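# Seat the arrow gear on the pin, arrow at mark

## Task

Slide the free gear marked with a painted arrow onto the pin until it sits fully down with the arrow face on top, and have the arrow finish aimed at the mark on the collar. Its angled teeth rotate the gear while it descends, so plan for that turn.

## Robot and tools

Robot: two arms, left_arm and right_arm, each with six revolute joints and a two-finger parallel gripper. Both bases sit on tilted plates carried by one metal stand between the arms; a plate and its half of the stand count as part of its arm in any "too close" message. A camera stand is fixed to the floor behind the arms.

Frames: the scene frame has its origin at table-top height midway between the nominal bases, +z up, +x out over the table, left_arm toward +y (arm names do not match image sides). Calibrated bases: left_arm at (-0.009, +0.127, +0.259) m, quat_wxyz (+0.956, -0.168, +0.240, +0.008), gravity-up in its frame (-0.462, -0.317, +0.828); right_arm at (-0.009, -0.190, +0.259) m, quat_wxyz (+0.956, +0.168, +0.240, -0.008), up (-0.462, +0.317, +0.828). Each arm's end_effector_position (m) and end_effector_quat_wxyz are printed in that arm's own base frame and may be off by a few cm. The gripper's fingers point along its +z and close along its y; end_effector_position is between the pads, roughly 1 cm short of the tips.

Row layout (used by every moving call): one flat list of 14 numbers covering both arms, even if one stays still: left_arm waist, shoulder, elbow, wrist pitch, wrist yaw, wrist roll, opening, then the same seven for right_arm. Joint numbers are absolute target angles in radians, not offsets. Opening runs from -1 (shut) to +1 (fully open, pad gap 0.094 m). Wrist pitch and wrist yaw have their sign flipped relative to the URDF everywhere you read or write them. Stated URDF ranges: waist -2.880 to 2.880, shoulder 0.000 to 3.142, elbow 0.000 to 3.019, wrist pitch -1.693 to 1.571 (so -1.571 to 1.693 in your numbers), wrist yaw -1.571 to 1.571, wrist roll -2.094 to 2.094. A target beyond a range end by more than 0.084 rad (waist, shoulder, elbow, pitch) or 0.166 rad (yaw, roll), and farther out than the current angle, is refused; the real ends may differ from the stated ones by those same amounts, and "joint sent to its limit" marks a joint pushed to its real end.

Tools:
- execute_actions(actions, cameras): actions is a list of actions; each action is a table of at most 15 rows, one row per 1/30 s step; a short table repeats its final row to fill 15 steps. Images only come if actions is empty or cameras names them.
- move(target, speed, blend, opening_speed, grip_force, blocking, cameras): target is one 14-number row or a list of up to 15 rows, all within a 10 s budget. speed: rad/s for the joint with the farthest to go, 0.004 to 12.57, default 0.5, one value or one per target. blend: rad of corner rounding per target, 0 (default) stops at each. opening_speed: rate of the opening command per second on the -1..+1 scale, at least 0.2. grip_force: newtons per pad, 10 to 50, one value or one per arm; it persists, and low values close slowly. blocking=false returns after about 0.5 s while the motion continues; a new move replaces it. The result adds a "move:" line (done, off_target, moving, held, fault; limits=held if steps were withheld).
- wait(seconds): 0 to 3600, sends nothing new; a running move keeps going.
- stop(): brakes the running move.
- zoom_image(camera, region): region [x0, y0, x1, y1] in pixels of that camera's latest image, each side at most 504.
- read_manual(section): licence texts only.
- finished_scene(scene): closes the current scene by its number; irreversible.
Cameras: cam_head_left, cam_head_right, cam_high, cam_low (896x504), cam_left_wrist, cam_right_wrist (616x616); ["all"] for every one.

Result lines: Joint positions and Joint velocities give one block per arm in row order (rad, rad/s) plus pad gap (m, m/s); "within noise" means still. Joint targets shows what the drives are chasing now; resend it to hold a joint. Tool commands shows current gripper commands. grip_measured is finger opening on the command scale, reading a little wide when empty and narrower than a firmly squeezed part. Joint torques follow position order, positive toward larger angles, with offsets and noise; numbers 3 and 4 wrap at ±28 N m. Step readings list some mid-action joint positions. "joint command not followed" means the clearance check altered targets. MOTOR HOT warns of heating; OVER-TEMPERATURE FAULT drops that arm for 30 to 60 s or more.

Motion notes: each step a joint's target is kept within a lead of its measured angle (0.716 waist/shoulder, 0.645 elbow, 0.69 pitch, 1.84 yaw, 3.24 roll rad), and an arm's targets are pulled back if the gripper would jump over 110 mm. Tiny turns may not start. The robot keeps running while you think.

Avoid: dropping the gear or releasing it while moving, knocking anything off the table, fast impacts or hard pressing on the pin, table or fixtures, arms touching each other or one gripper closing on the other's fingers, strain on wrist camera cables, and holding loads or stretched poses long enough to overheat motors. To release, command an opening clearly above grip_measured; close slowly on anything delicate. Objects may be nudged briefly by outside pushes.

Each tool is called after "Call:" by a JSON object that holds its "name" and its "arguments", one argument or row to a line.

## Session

Scene 1 done. Starting scene 2.

Call:
{"name": "execute_actions", "arguments": {
  "actions": []
}}

Scene clock: 0.00 s.
left_arm: end_effector_position=(+0.6115, +0.5091, +0.3704) grip_measured=+1.000 end_effector_quat_wxyz=(+0.825, -0.457, +0.181, +0.280) | right_arm: end_effector_position=(+0.5291, +0.1807, +0.1071) grip_measured=+1.000 end_effector_quat_wxyz=(+0.559, -0.144, +0.748, -0.329)
Joint positions: left_arm=[0.539 2.229 1.79 -1.267 0.792 -0.207 0.094] | right_arm=[0.577 1.799 0.756 -0.782 -0.902 -0.515 0.094]
Joint velocities: within noise
Joint torques (N m): no reading
Heat: left arm: hottest elbow 24 °C; right arm: hottest waist 21 °C.
Joint targets: left_arm=[0.539 2.226 1.805 -1.271 0.792 -0.207] | right_arm=[0.574 1.804 0.765 -0.784 -0.902 -0.515]
Tool commands: left_gripper/opening=+1.0 right_gripper/opening=+1.0

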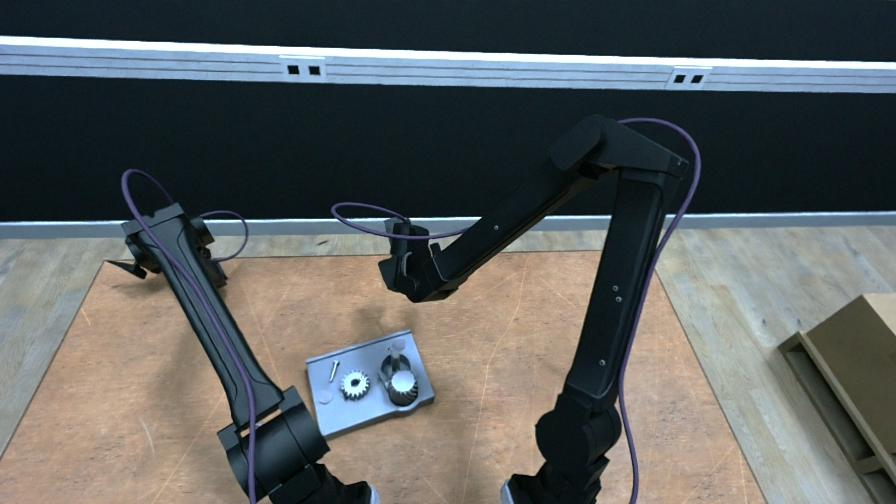

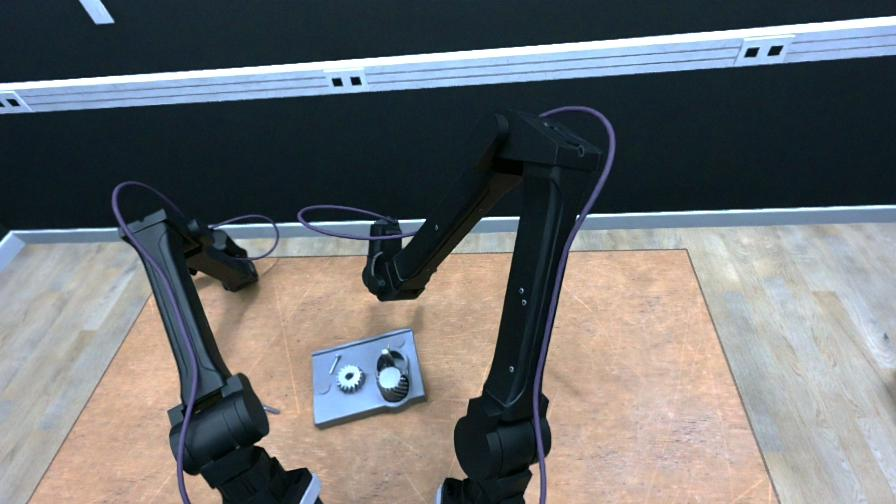

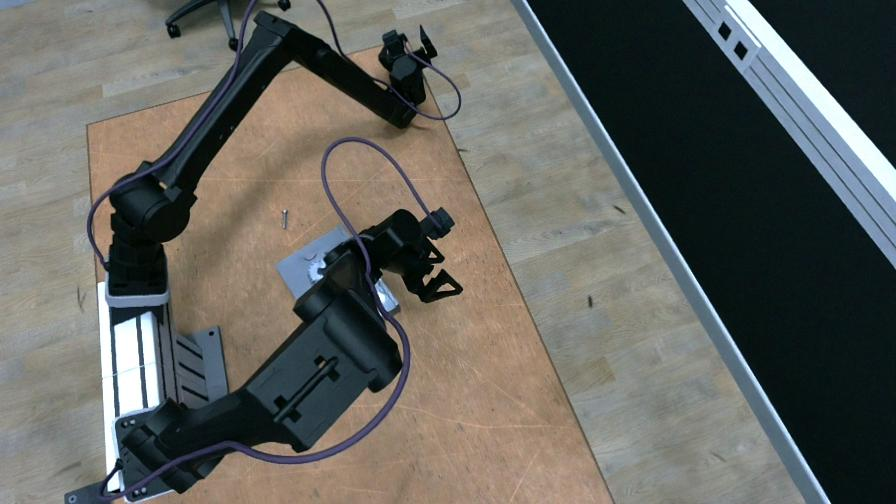

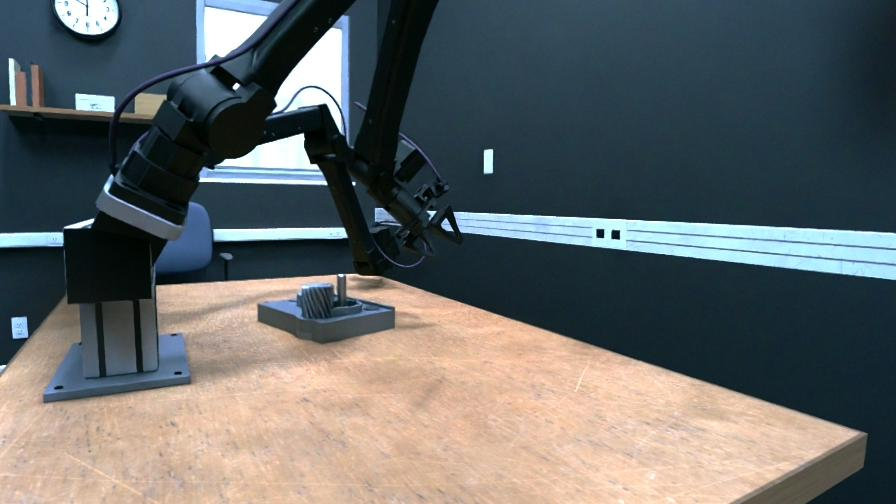

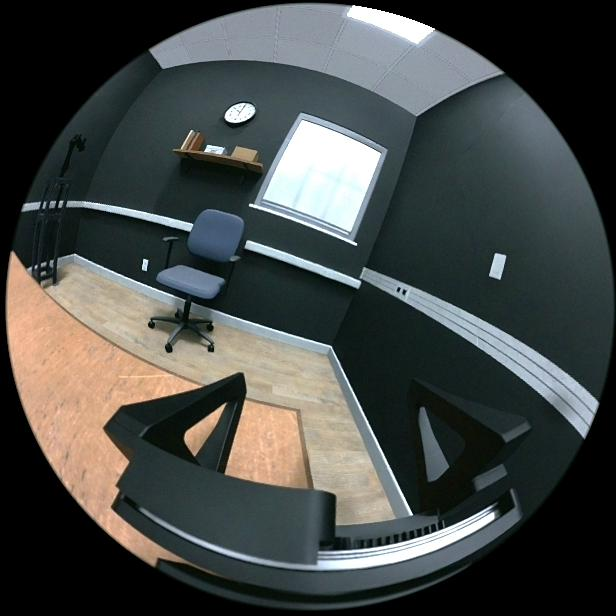

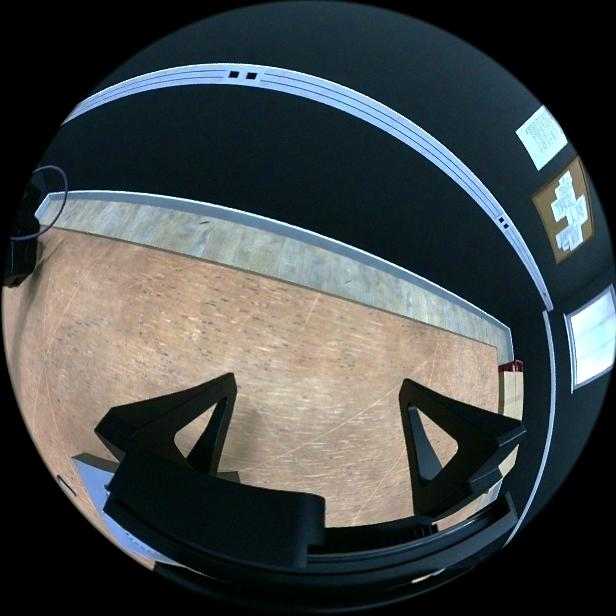

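Call:
{"name": "execute_actions", "arguments": {
  "actions": []
}}

Scene clock: 0.73 s.
left_arm: end_effector_position=(+0.6115, +0.5091, +0.3704) grip_measured=+1.000 end_effector_quat_wxyz=(+0.825, -0.457, +0.181, +0.280) | right_arm: end_effector_position=(+0.5291, +0.1807, +0.1071) grip_measured=+1.000 end_effector_quat_wxyz=(+0.559, -0.144, +0.748, -0.329)
Joint positions: left_arm=[0.539 2.229 1.79 -1.267 0.792 -0.207 0.094] | right_arm=[0.577 1.799 0.756 -0.782 -0.902 -0.515 0.094]
Joint velocities: within noise
Joint torques (N m): left_arm=[-0.67 -22.95 5.87 -1.65 -0.11 0.13] | right_arm=[7.88 -14.39 3.95 -1.5 0.01 -0.09]
Heat: left arm: hottest elbow 24 °C; right arm: hottest waist 21 °C.
Joint targets: left_arm=[0.539 2.226 1.805 -1.271 0.792 -0.207] | right_arm=[0.574 1.804 0.765 -0.784 -0.902 -0.515]
Tool commands: left_gripper/opening=+1.0 right_gripper/opening=+1.0

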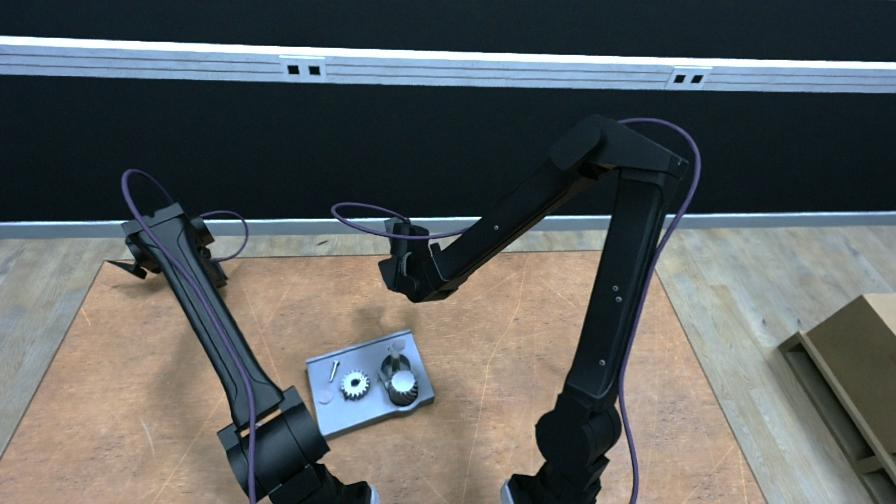

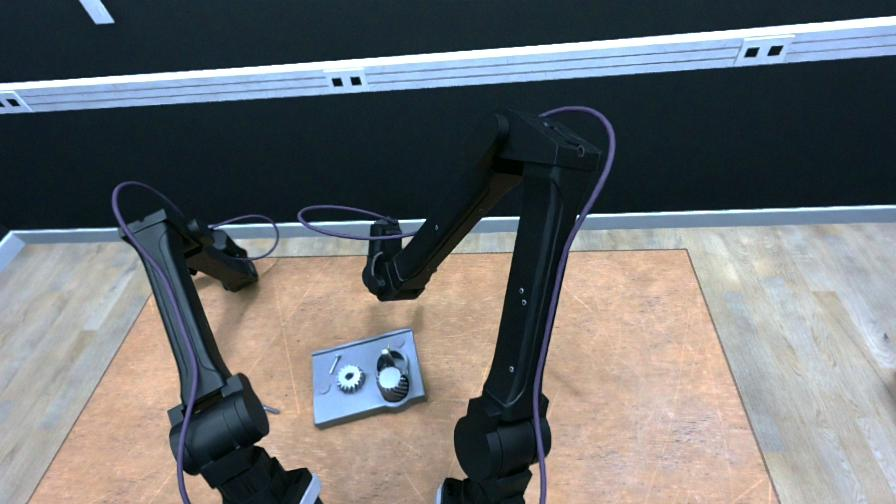

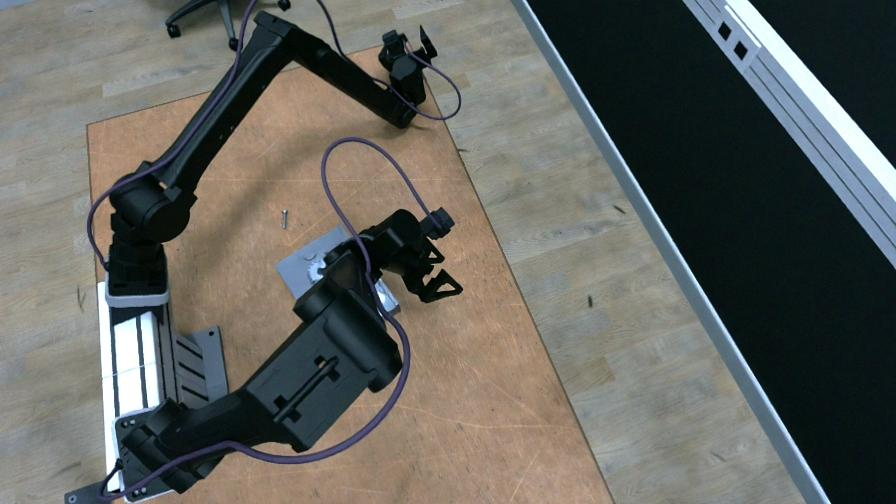

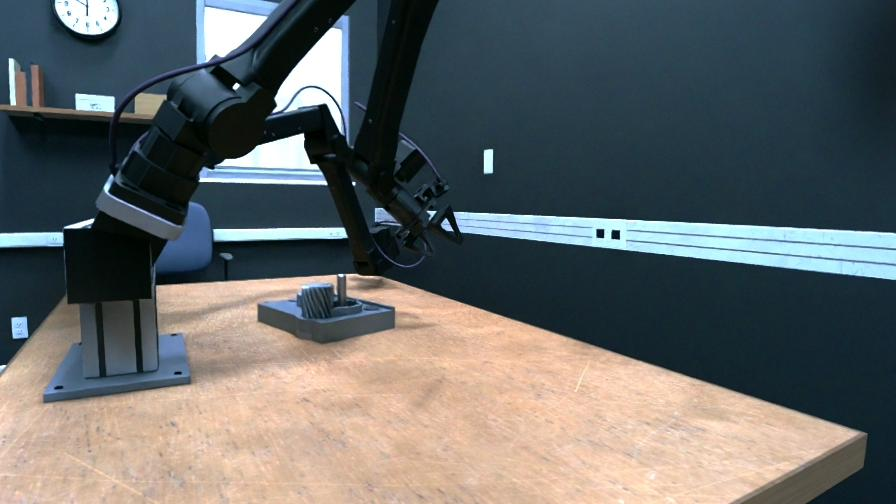

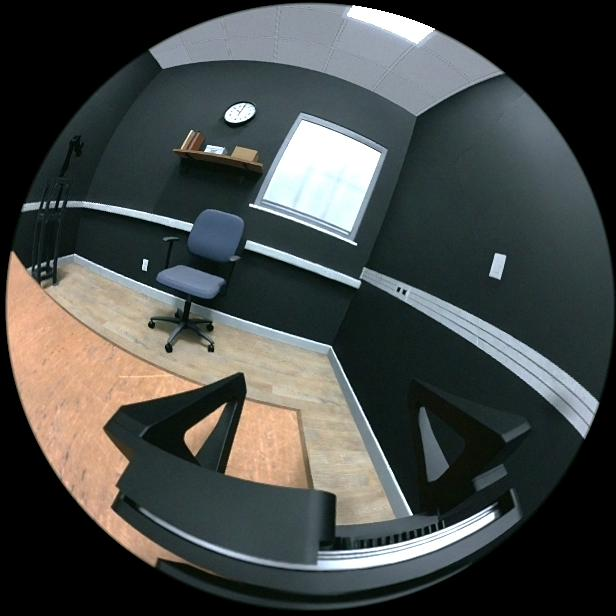

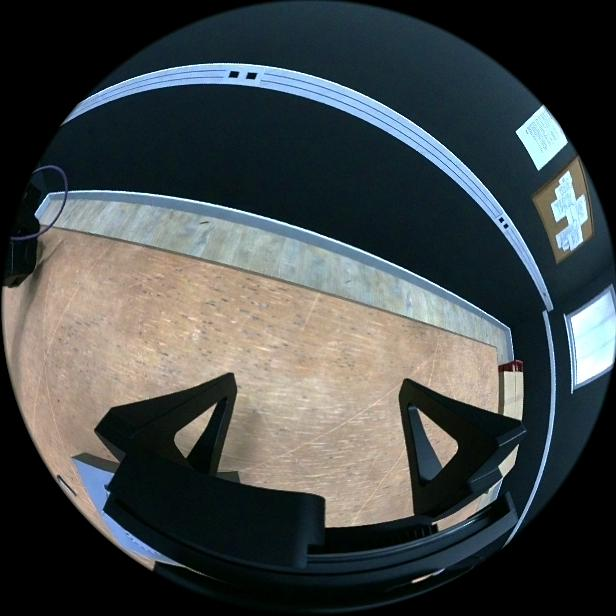

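Call:
{"name": "zoom_image", "arguments": {
  "camera": "cam_head_left",
  "region": [290, 310, 450, 450]
}}

Call:
{"name": "zoom_image", "arguments": {
  "camera": "cam_head_right",
  "region": [290, 310, 450, 450]
}}

Call:
{"name": "zoom_image", "arguments": {
  "camera": "cam_low",
  "region": [245, 260, 405, 350]
}}

Scaled by 3.150 from the camera's image (finer frame: 1280x720).

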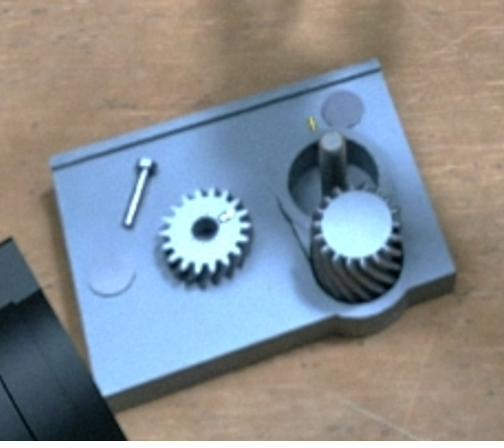

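Scaled by 3.150 from the camera's image (finer frame: 1280x720).

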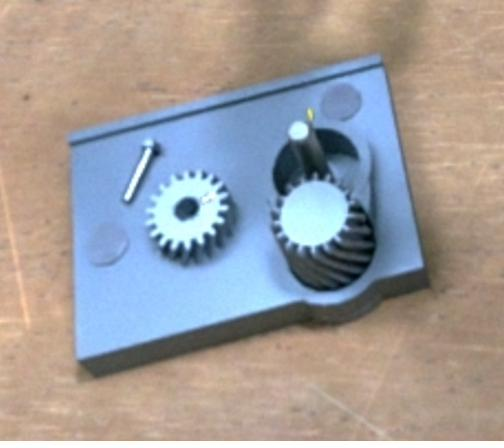

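Scaled by 3.150 from the camera's image (finer frame: 1280x720).

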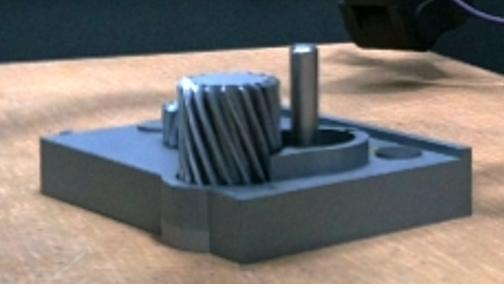

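Call:
{"name": "zoom_image", "arguments": {
  "camera": "cam_low",
  "region": [280, 265, 380, 325]
}}

Call:
{"name": "move", "arguments": {
  "target": [0.539, 2.226, 1.805, -1.271, 0.792, -0.207, 1.0, 0.907, 1.639, 0.845, 0.716, -0.593, 0.878, 1.0],
  "speed": 0.7,
  "cameras": ["cam_right_wrist", "cam_low", "cam_head_left"]
}}

Scaled by 5.040 from the camera's image (finer frame: 1280x720).

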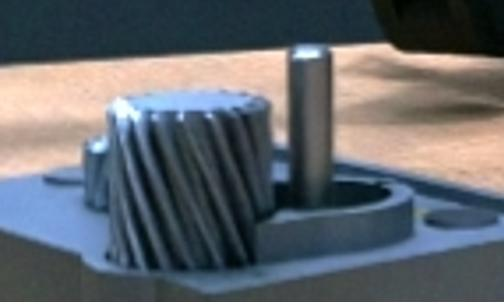

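Scene clock: 5.37 s.
left_arm: end_effector_position=(+0.6115, +0.5091, +0.3704) grip_measured=+1.000 end_effector_quat_wxyz=(+0.825, -0.457, +0.181, +0.280) | right_arm: end_effector_position=(+0.3128, +0.2374, +0.0021) grip_measured=+1.000 end_effector_quat_wxyz=(+0.235, -0.014, +0.956, -0.176)
Joint positions: left_arm=[0.539 2.229 1.79 -1.267 0.792 -0.207 0.094] | right_arm=[0.902 1.645 0.81 0.707 -0.595 0.864 0.094]
Joint torques (N m): left_arm=[-0.5 -23 5.9 -1.63 -0.08 0.12] | right_arm=[8.12 -12.22 7.41 0.25 -0.01 0.05]
Heat: left arm: hottest shoulder 24 °C; right arm: hottest waist 21 °C.
Joint targets: left_arm=[0.539 2.226 1.805 -1.271 0.792 -0.207] | right_arm=[0.907 1.639 0.845 0.716 -0.593 0.878]
move: done
Images, in order (width x height): cam_head_left 896x504, cam_low 896x504, cam_right_wrist 616x616.

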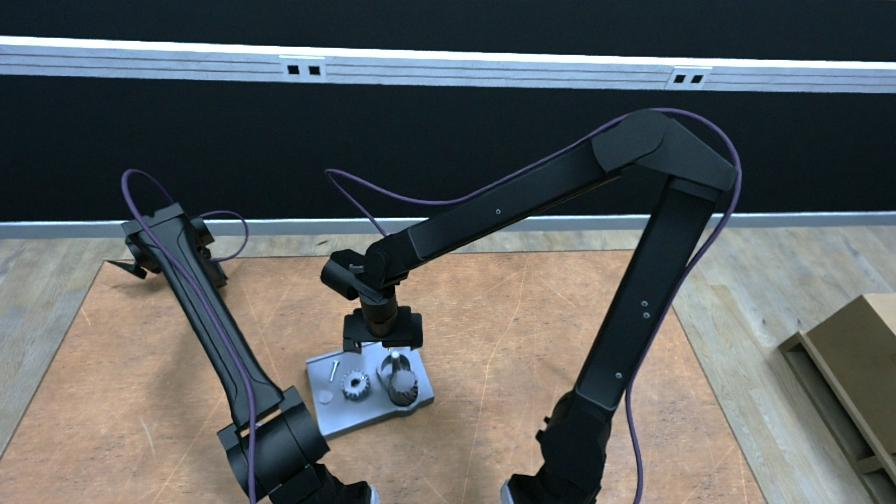

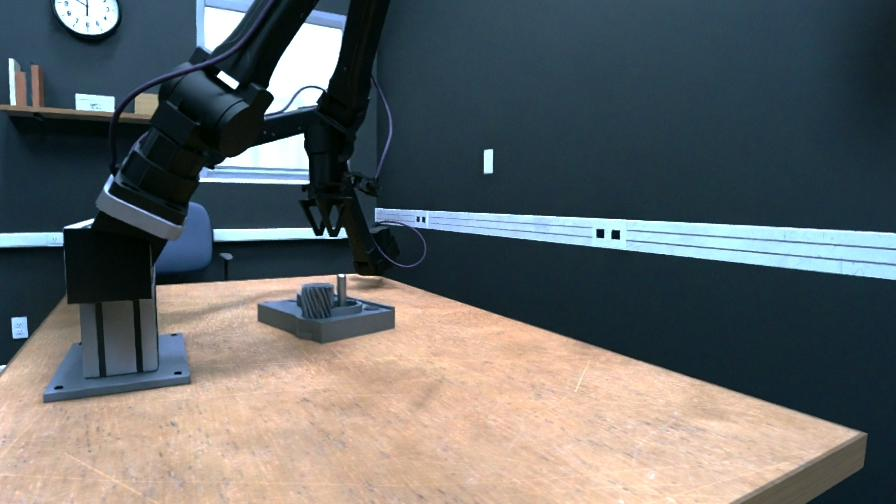

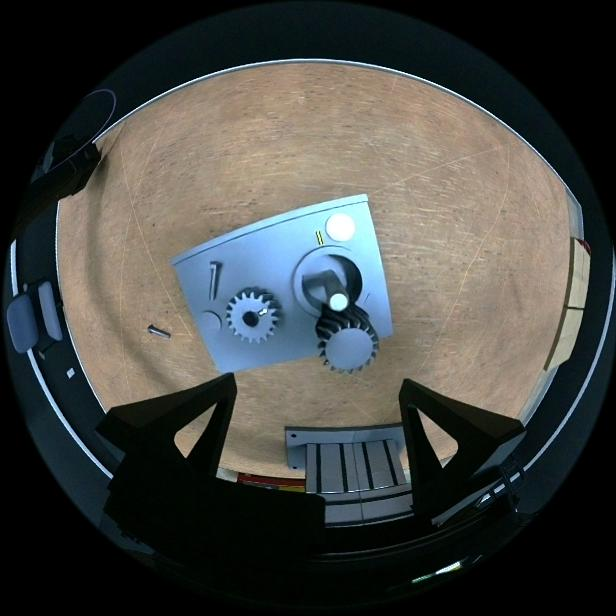

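Call:
{"name": "zoom_image", "arguments": {
  "camera": "cam_right_wrist",
  "region": [160, 180, 410, 390]
}}

Call:
{"name": "zoom_image", "arguments": {
  "camera": "cam_right_wrist",
  "region": [210, 270, 300, 360]
}}

Call:
{"name": "zoom_image", "arguments": {
  "camera": "cam_right_wrist",
  "region": [290, 240, 400, 390]
}}

Scaled by 2.016 from the camera's image (finer frame: 880x880).

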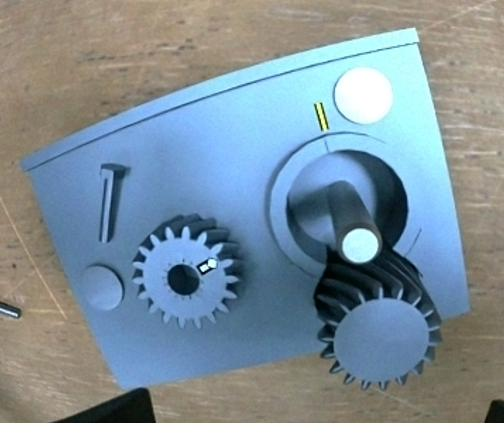

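Scaled by 5.600 from the camera's image (finer frame: 880x880).

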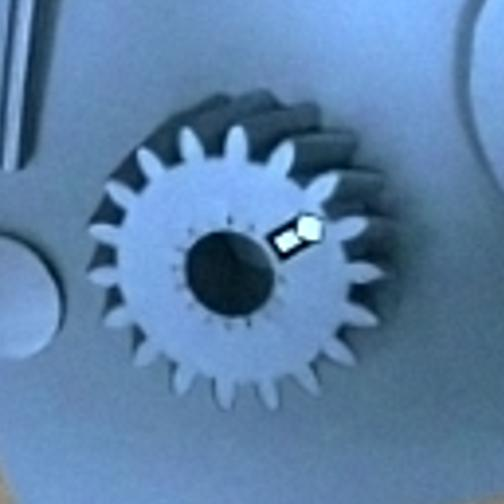

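Scaled by 3.360 from the camera's image (finer frame: 880x880).

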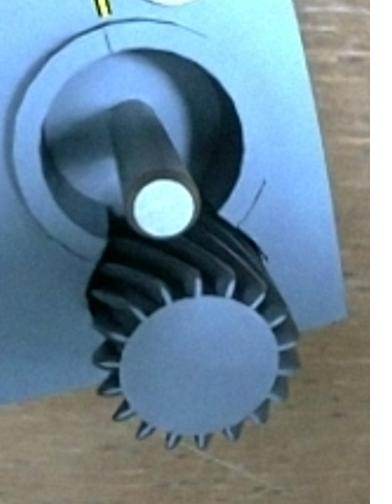

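Call:
{"name": "zoom_image", "arguments": {
  "camera": "cam_low",
  "region": [296, 275, 346, 325]
}}

Call:
{"name": "zoom_image", "arguments": {
  "camera": "cam_head_left",
  "region": [330, 335, 430, 425]
}}

Scaled by 10.080 from the camera's image (finer frame: 1280x720).

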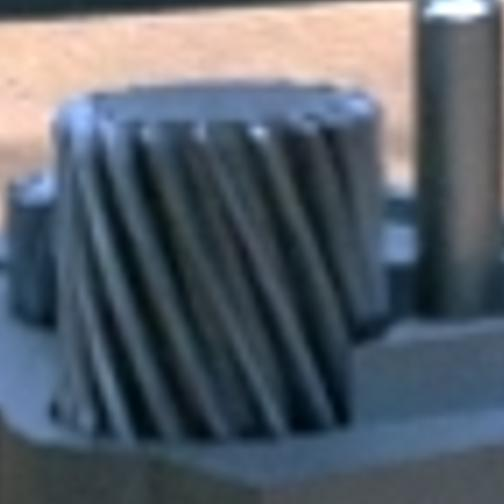

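Scaled by 5.040 from the camera's image (finer frame: 1280x720).

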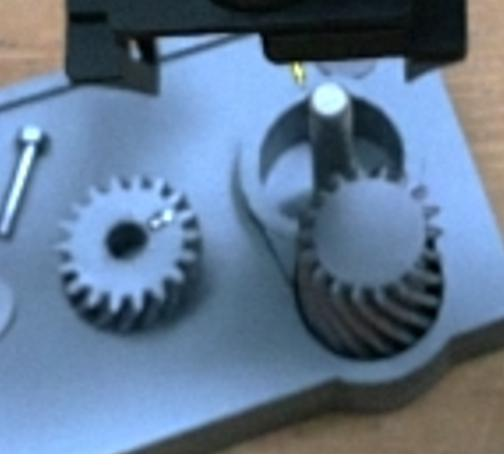

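Call:
{"name": "zoom_image", "arguments": {
  "camera": "cam_low",
  "region": [300, 283, 336, 319]
}}

Scaled by 14.000 from the camera's image (finer frame: 1280x720).

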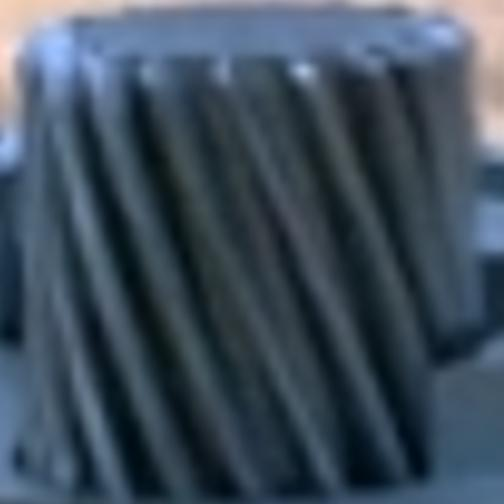

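Call:
{"name": "move", "arguments": {
  "target": [0.539, 2.226, 1.805, -1.271, 0.792, -0.207, 1.0, 0.695, 1.384, 0.612, 0.590, -0.570, 0.625, 1.0],
  "speed": 0.5,
  "cameras": ["cam_right_wrist", "cam_head_right"]
}}

Call:
{"name": "zoom_image", "arguments": {
  "camera": "cam_right_wrist",
  "region": [120, 200, 370, 400]
}}

Scene clock: 9.30 s.
left_arm: end_effector_position=(+0.6115, +0.5091, +0.3704) grip_measured=+1.000 end_effector_quat_wxyz=(+0.825, -0.457, +0.181, +0.280) | right_arm: end_effector_position=(+0.3183, +0.1446, +0.0336) grip_measured=+1.000 end_effector_quat_wxyz=(+0.249, -0.004, +0.955, -0.162)
Joint positions: left_arm=[0.539 2.229 1.79 -1.267 0.792 -0.207 0.094] | right_arm=[0.701 1.385 0.616 0.602 -0.573 0.633 0.094]
Joint torques (N m): left_arm=[-0.44 -22.95 5.89 -1.62 -0.09 0.11] | right_arm=[4.78 -9.64 4.25 -0.75 0.02 -0.2]
Heat: left arm: hottest shoulder 24 °C; right arm: hottest waist 21 °C.
Joint targets: left_arm=[0.539 2.226 1.805 -1.271 0.792 -0.207] | right_arm=[0.695 1.384 0.612 0.590 -0.570 0.625]
move: done
Images, in order (width x height): cam_head_right 896x504, cam_right_wrist 616x616.

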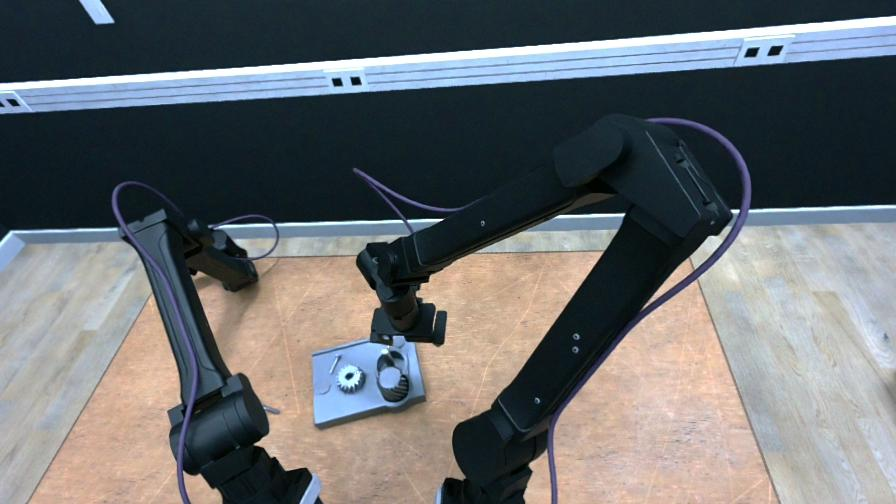

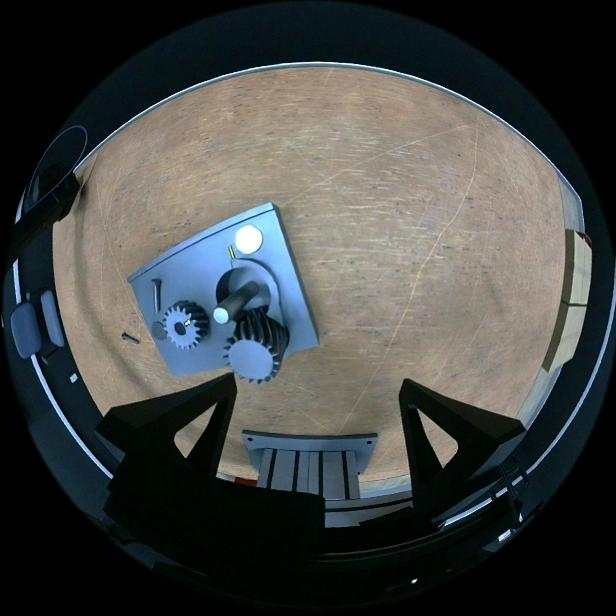

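Scaled by 2.016 from the camera's image (finer frame: 880x880).

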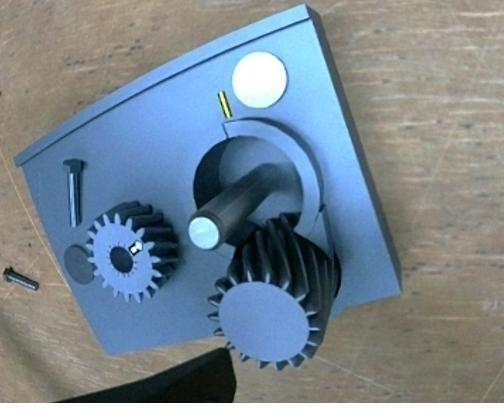

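Call:
{"name": "move", "arguments": {
  "target": [0.539, 2.226, 1.805, -1.271, 0.792, -0.207, 1.0, 1.015, 1.591, 0.640, 0.622, -0.594, 1.008, 1.0],
  "speed": 0.5,
  "cameras": ["cam_right_wrist", "cam_high"]
}}

Call:
{"name": "zoom_image", "arguments": {
  "camera": "cam_right_wrist",
  "region": [280, 180, 400, 300]
}}

Scene clock: 12.53 s.
left_arm: end_effector_position=(+0.6115, +0.5091, +0.3704) grip_measured=+1.000 end_effector_quat_wxyz=(+0.825, -0.457, +0.181, +0.280) | right_arm: end_effector_position=(+0.2457, +0.2105, -0.0255) grip_measured=+1.000 end_effector_quat_wxyz=(+0.242, -0.011, +0.957, -0.161)
Joint positions: left_arm=[0.539 2.229 1.79 -1.267 0.792 -0.207 0.094] | right_arm=[1.014 1.586 0.616 0.613 -0.59 0.994 0.094]
Joint torques (N m): left_arm=[-0.56 -22.89 5.86 -1.66 -0.09 0.12] | right_arm=[6.42 -8.94 6.37 0.2 -0.25 0.03]
Heat: left arm: hottest shoulder 25 °C; right arm: hottest waist 21 °C.
Joint targets: left_arm=[0.539 2.226 1.805 -1.271 0.792 -0.207] | right_arm=[1.015 1.591 0.640 0.622 -0.594 1.008]
move: done
Images, in order (width x height): cam_high 896x504, cam_right_wrist 616x616.

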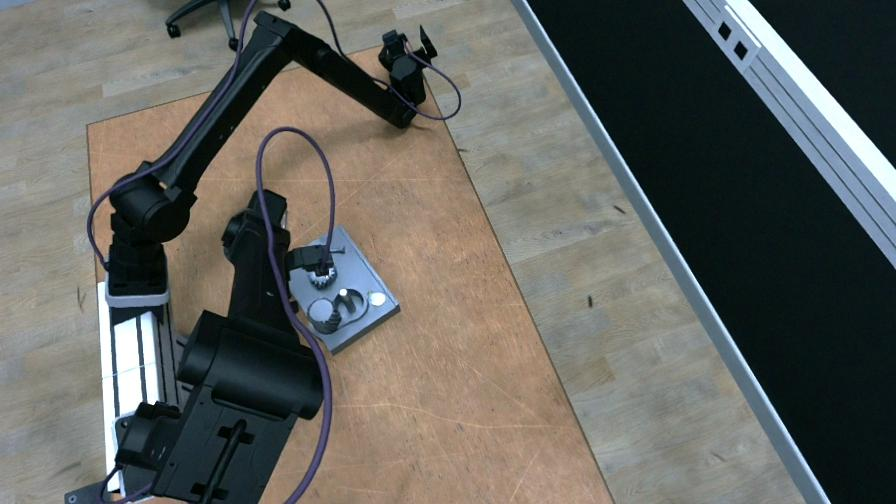

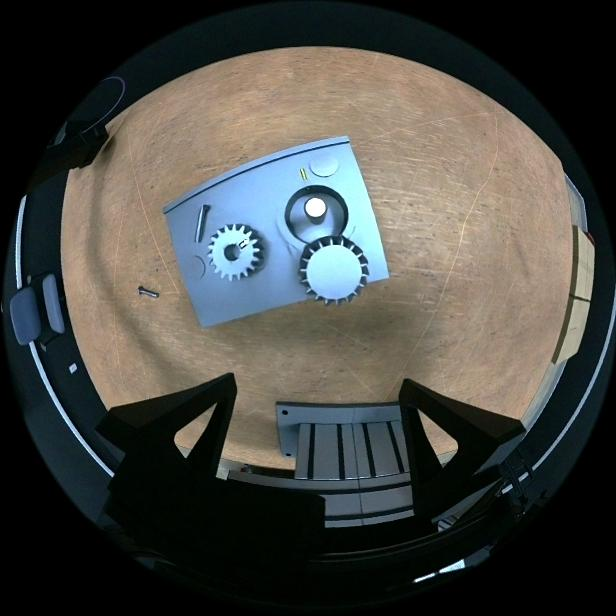

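Scaled by 4.200 from the camera's image (finer frame: 880x880).

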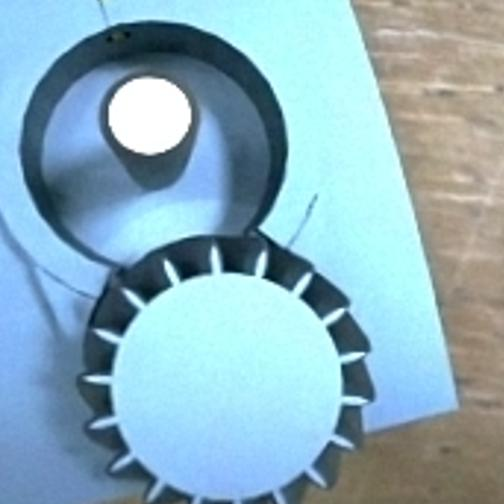

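Call:
{"name": "zoom_image", "arguments": {
  "camera": "cam_right_wrist",
  "region": [290, 225, 380, 315]
}}

Call:
{"name": "zoom_image", "arguments": {
  "camera": "cam_right_wrist",
  "region": [270, 130, 370, 230]
}}

Call:
{"name": "zoom_image", "arguments": {
  "camera": "cam_right_wrist",
  "region": [190, 210, 280, 300]
}}

Scaled by 5.600 from the camera's image (finer frame: 880x880).

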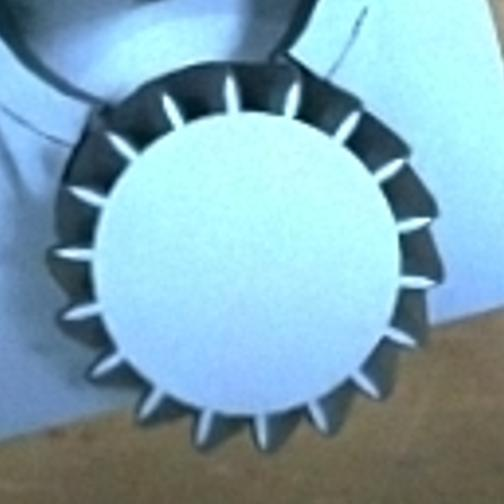

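Scaled by 5.040 from the camera's image (finer frame: 880x880).

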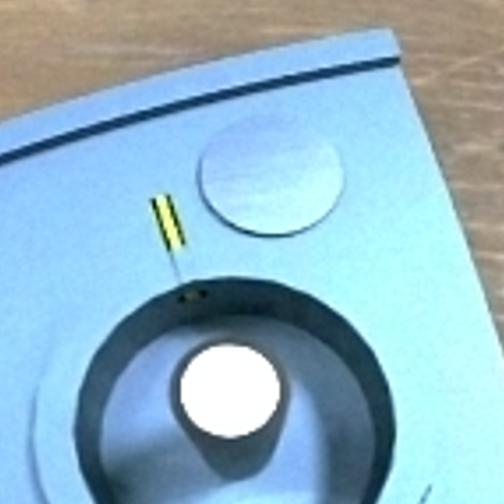

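Scaled by 5.600 from the camera's image (finer frame: 880x880).

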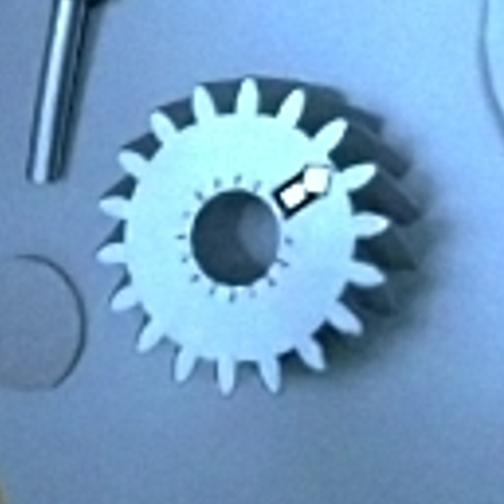

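Call:
{"name": "zoom_image", "arguments": {
  "camera": "cam_right_wrist",
  "region": [234, 220, 274, 260]
}}

Scaled by 12.600 from the camera's image (finer frame: 880x880).

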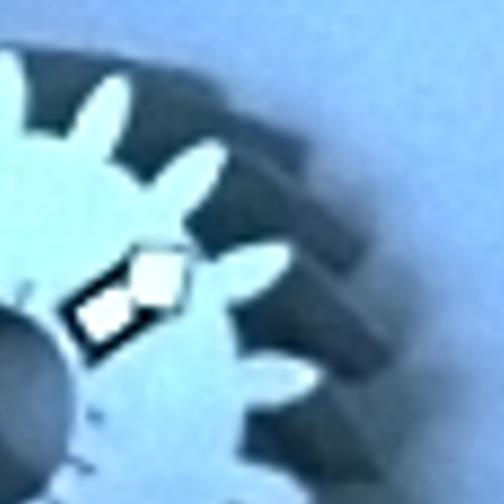

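Call:
{"name": "move", "arguments": {
  "target": [0.539, 2.226, 1.805, -1.271, 0.792, -0.207, 1.0, 0.921, 1.953, 0.952, 0.500, -0.594, 1.354, 0.6],
  "speed": 0.5,
  "cameras": ["cam_right_wrist", "cam_head_left", "cam_high"]
}}

Call:
{"name": "zoom_image", "arguments": {
  "camera": "cam_right_wrist",
  "region": [220, 200, 420, 400]
}}

Scene clock: 21.13 s.
left_arm: end_effector_position=(+0.6115, +0.5091, +0.3704) grip_measured=+1.000 end_effector_quat_wxyz=(+0.825, -0.457, +0.181, +0.280) | right_arm: end_effector_position=(+0.3369, +0.2915, -0.0855) grip_measured=+0.602 end_effector_quat_wxyz=(+0.272, +0.199, +0.936, -0.103)
Joint positions: left_arm=[0.539 2.229 1.79 -1.267 0.792 -0.207 0.094] | right_arm=[0.933 1.947 0.93 0.51 -0.59 1.339 0.075]
Joint torques (N m): left_arm=[-0.62 -23 5.83 -1.65 -0.09 0.12] | right_arm=[8.41 -13.86 5.39 -0.57 -0.25 0.04]
Heat: left arm: hottest shoulder 26 °C; right arm: hottest elbow 22 °C.
Joint targets: left_arm=[0.539 2.226 1.805 -1.271 0.792 -0.207] | right_arm=[0.921 1.953 0.952 0.500 -0.594 1.354]
move: done
Images, in order (width x height): cam_head_left 896x504, cam_high 896x504, cam_right_wrist 616x616.

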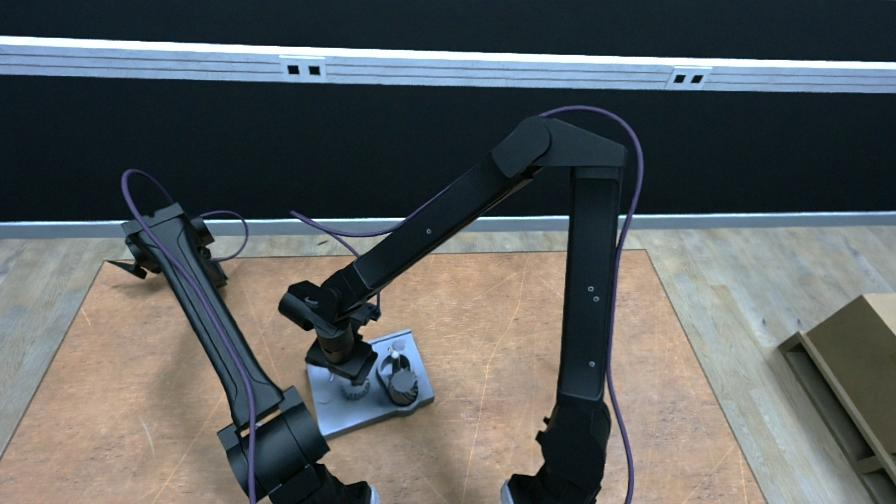

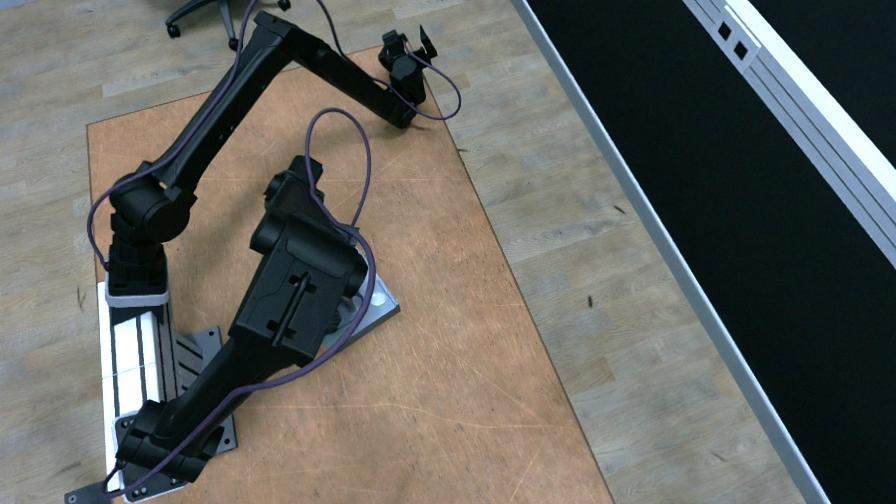

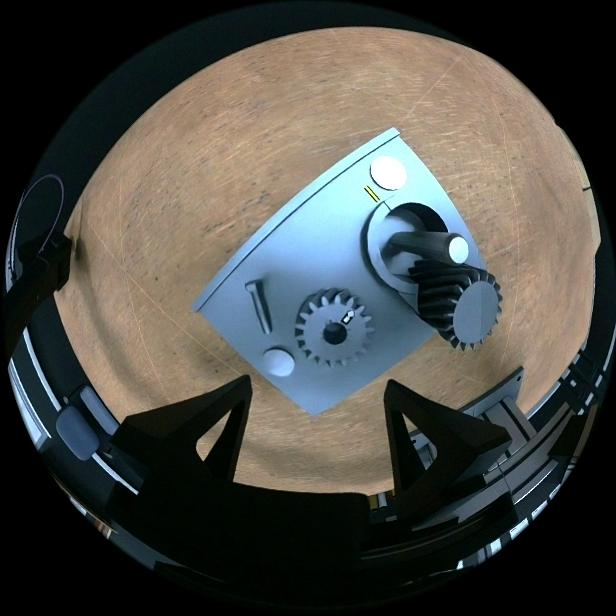

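Scaled by 2.520 from the camera's image (finer frame: 880x880).

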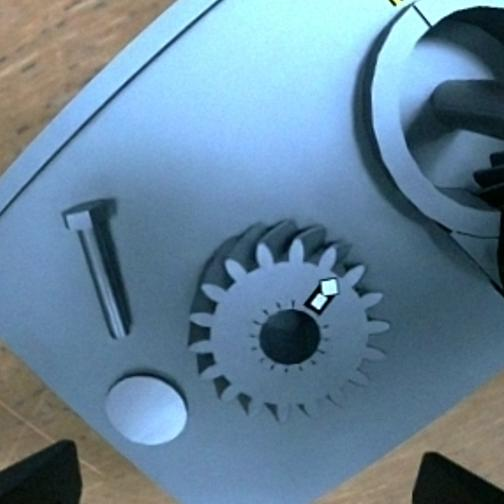

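Call:
{"name": "move", "arguments": {
  "target": [0.539, 2.226, 1.805, -1.271, 0.792, -0.207, 1.0, 0.856, 2.019, 0.932, 0.390, -0.592, 1.276, 0.6],
  "speed": 0.2,
  "cameras": ["cam_right_wrist", "cam_low"]
}}

Call:
{"name": "zoom_image", "arguments": {
  "camera": "cam_right_wrist",
  "region": [210, 250, 430, 450]
}}

Call:
{"name": "zoom_image", "arguments": {
  "camera": "cam_low",
  "region": [245, 240, 405, 340]
}}

Scene clock: 23.93 s.
left_arm: end_effector_position=(+0.6115, +0.5091, +0.3704) grip_measured=+1.000 end_effector_quat_wxyz=(+0.825, -0.457, +0.181, +0.280) | right_arm: end_effector_position=(+0.3616, +0.2766, -0.1088) grip_measured=+0.602 end_effector_quat_wxyz=(+0.277, +0.210, +0.933, -0.099)
Joint positions: left_arm=[0.539 2.229 1.79 -1.267 0.792 -0.207 0.094] | right_arm=[0.868 2.007 0.93 0.402 -0.59 1.284 0.075]
Joint torques (N m): left_arm=[-0.56 -22.95 5.87 -1.63 -0.09 0.12] | right_arm=[8.59 -13.57 3.33 -0.65 -0.18 -0.21]
Heat: left arm: hottest shoulder 26 °C; right arm: hottest elbow 22 °C.
Joint targets: left_arm=[0.539 2.226 1.805 -1.271 0.792 -0.207] | right_arm=[0.856 2.019 0.932 0.390 -0.592 1.276]
move: done
Images, in order (width x height): cam_low 896x504, cam_right_wrist 616x616.

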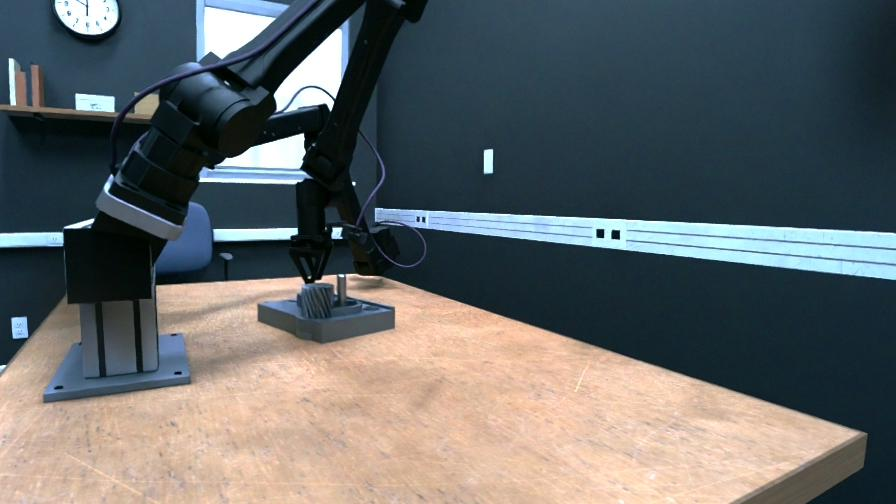

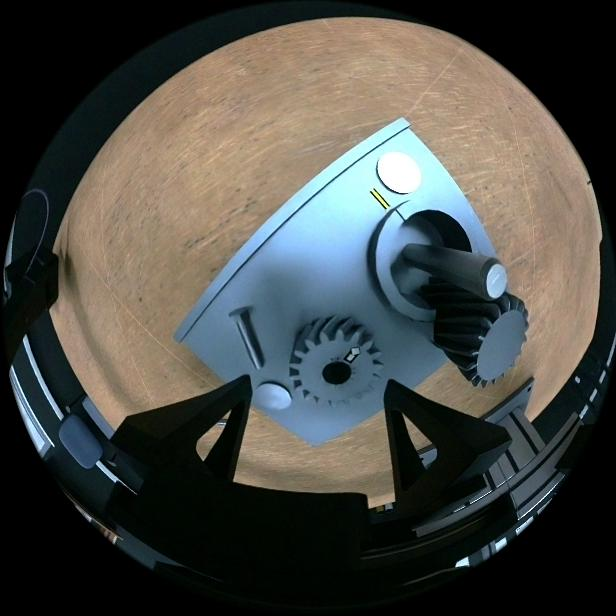

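Scaled by 2.291 from the camera's image (finer frame: 880x880).

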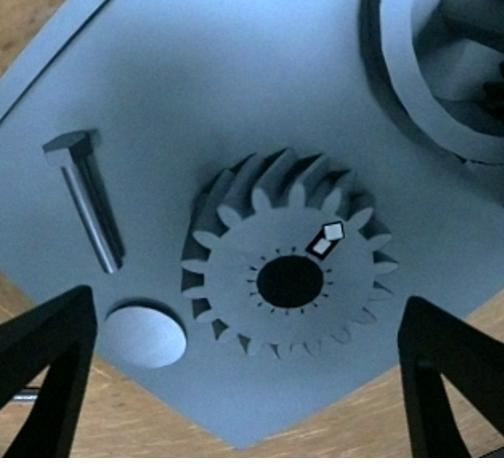

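Scaled by 3.150 from the camera's image (finer frame: 1280x720).

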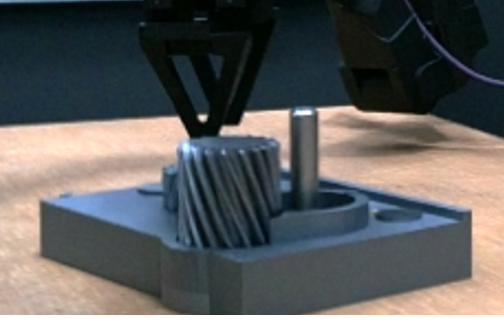

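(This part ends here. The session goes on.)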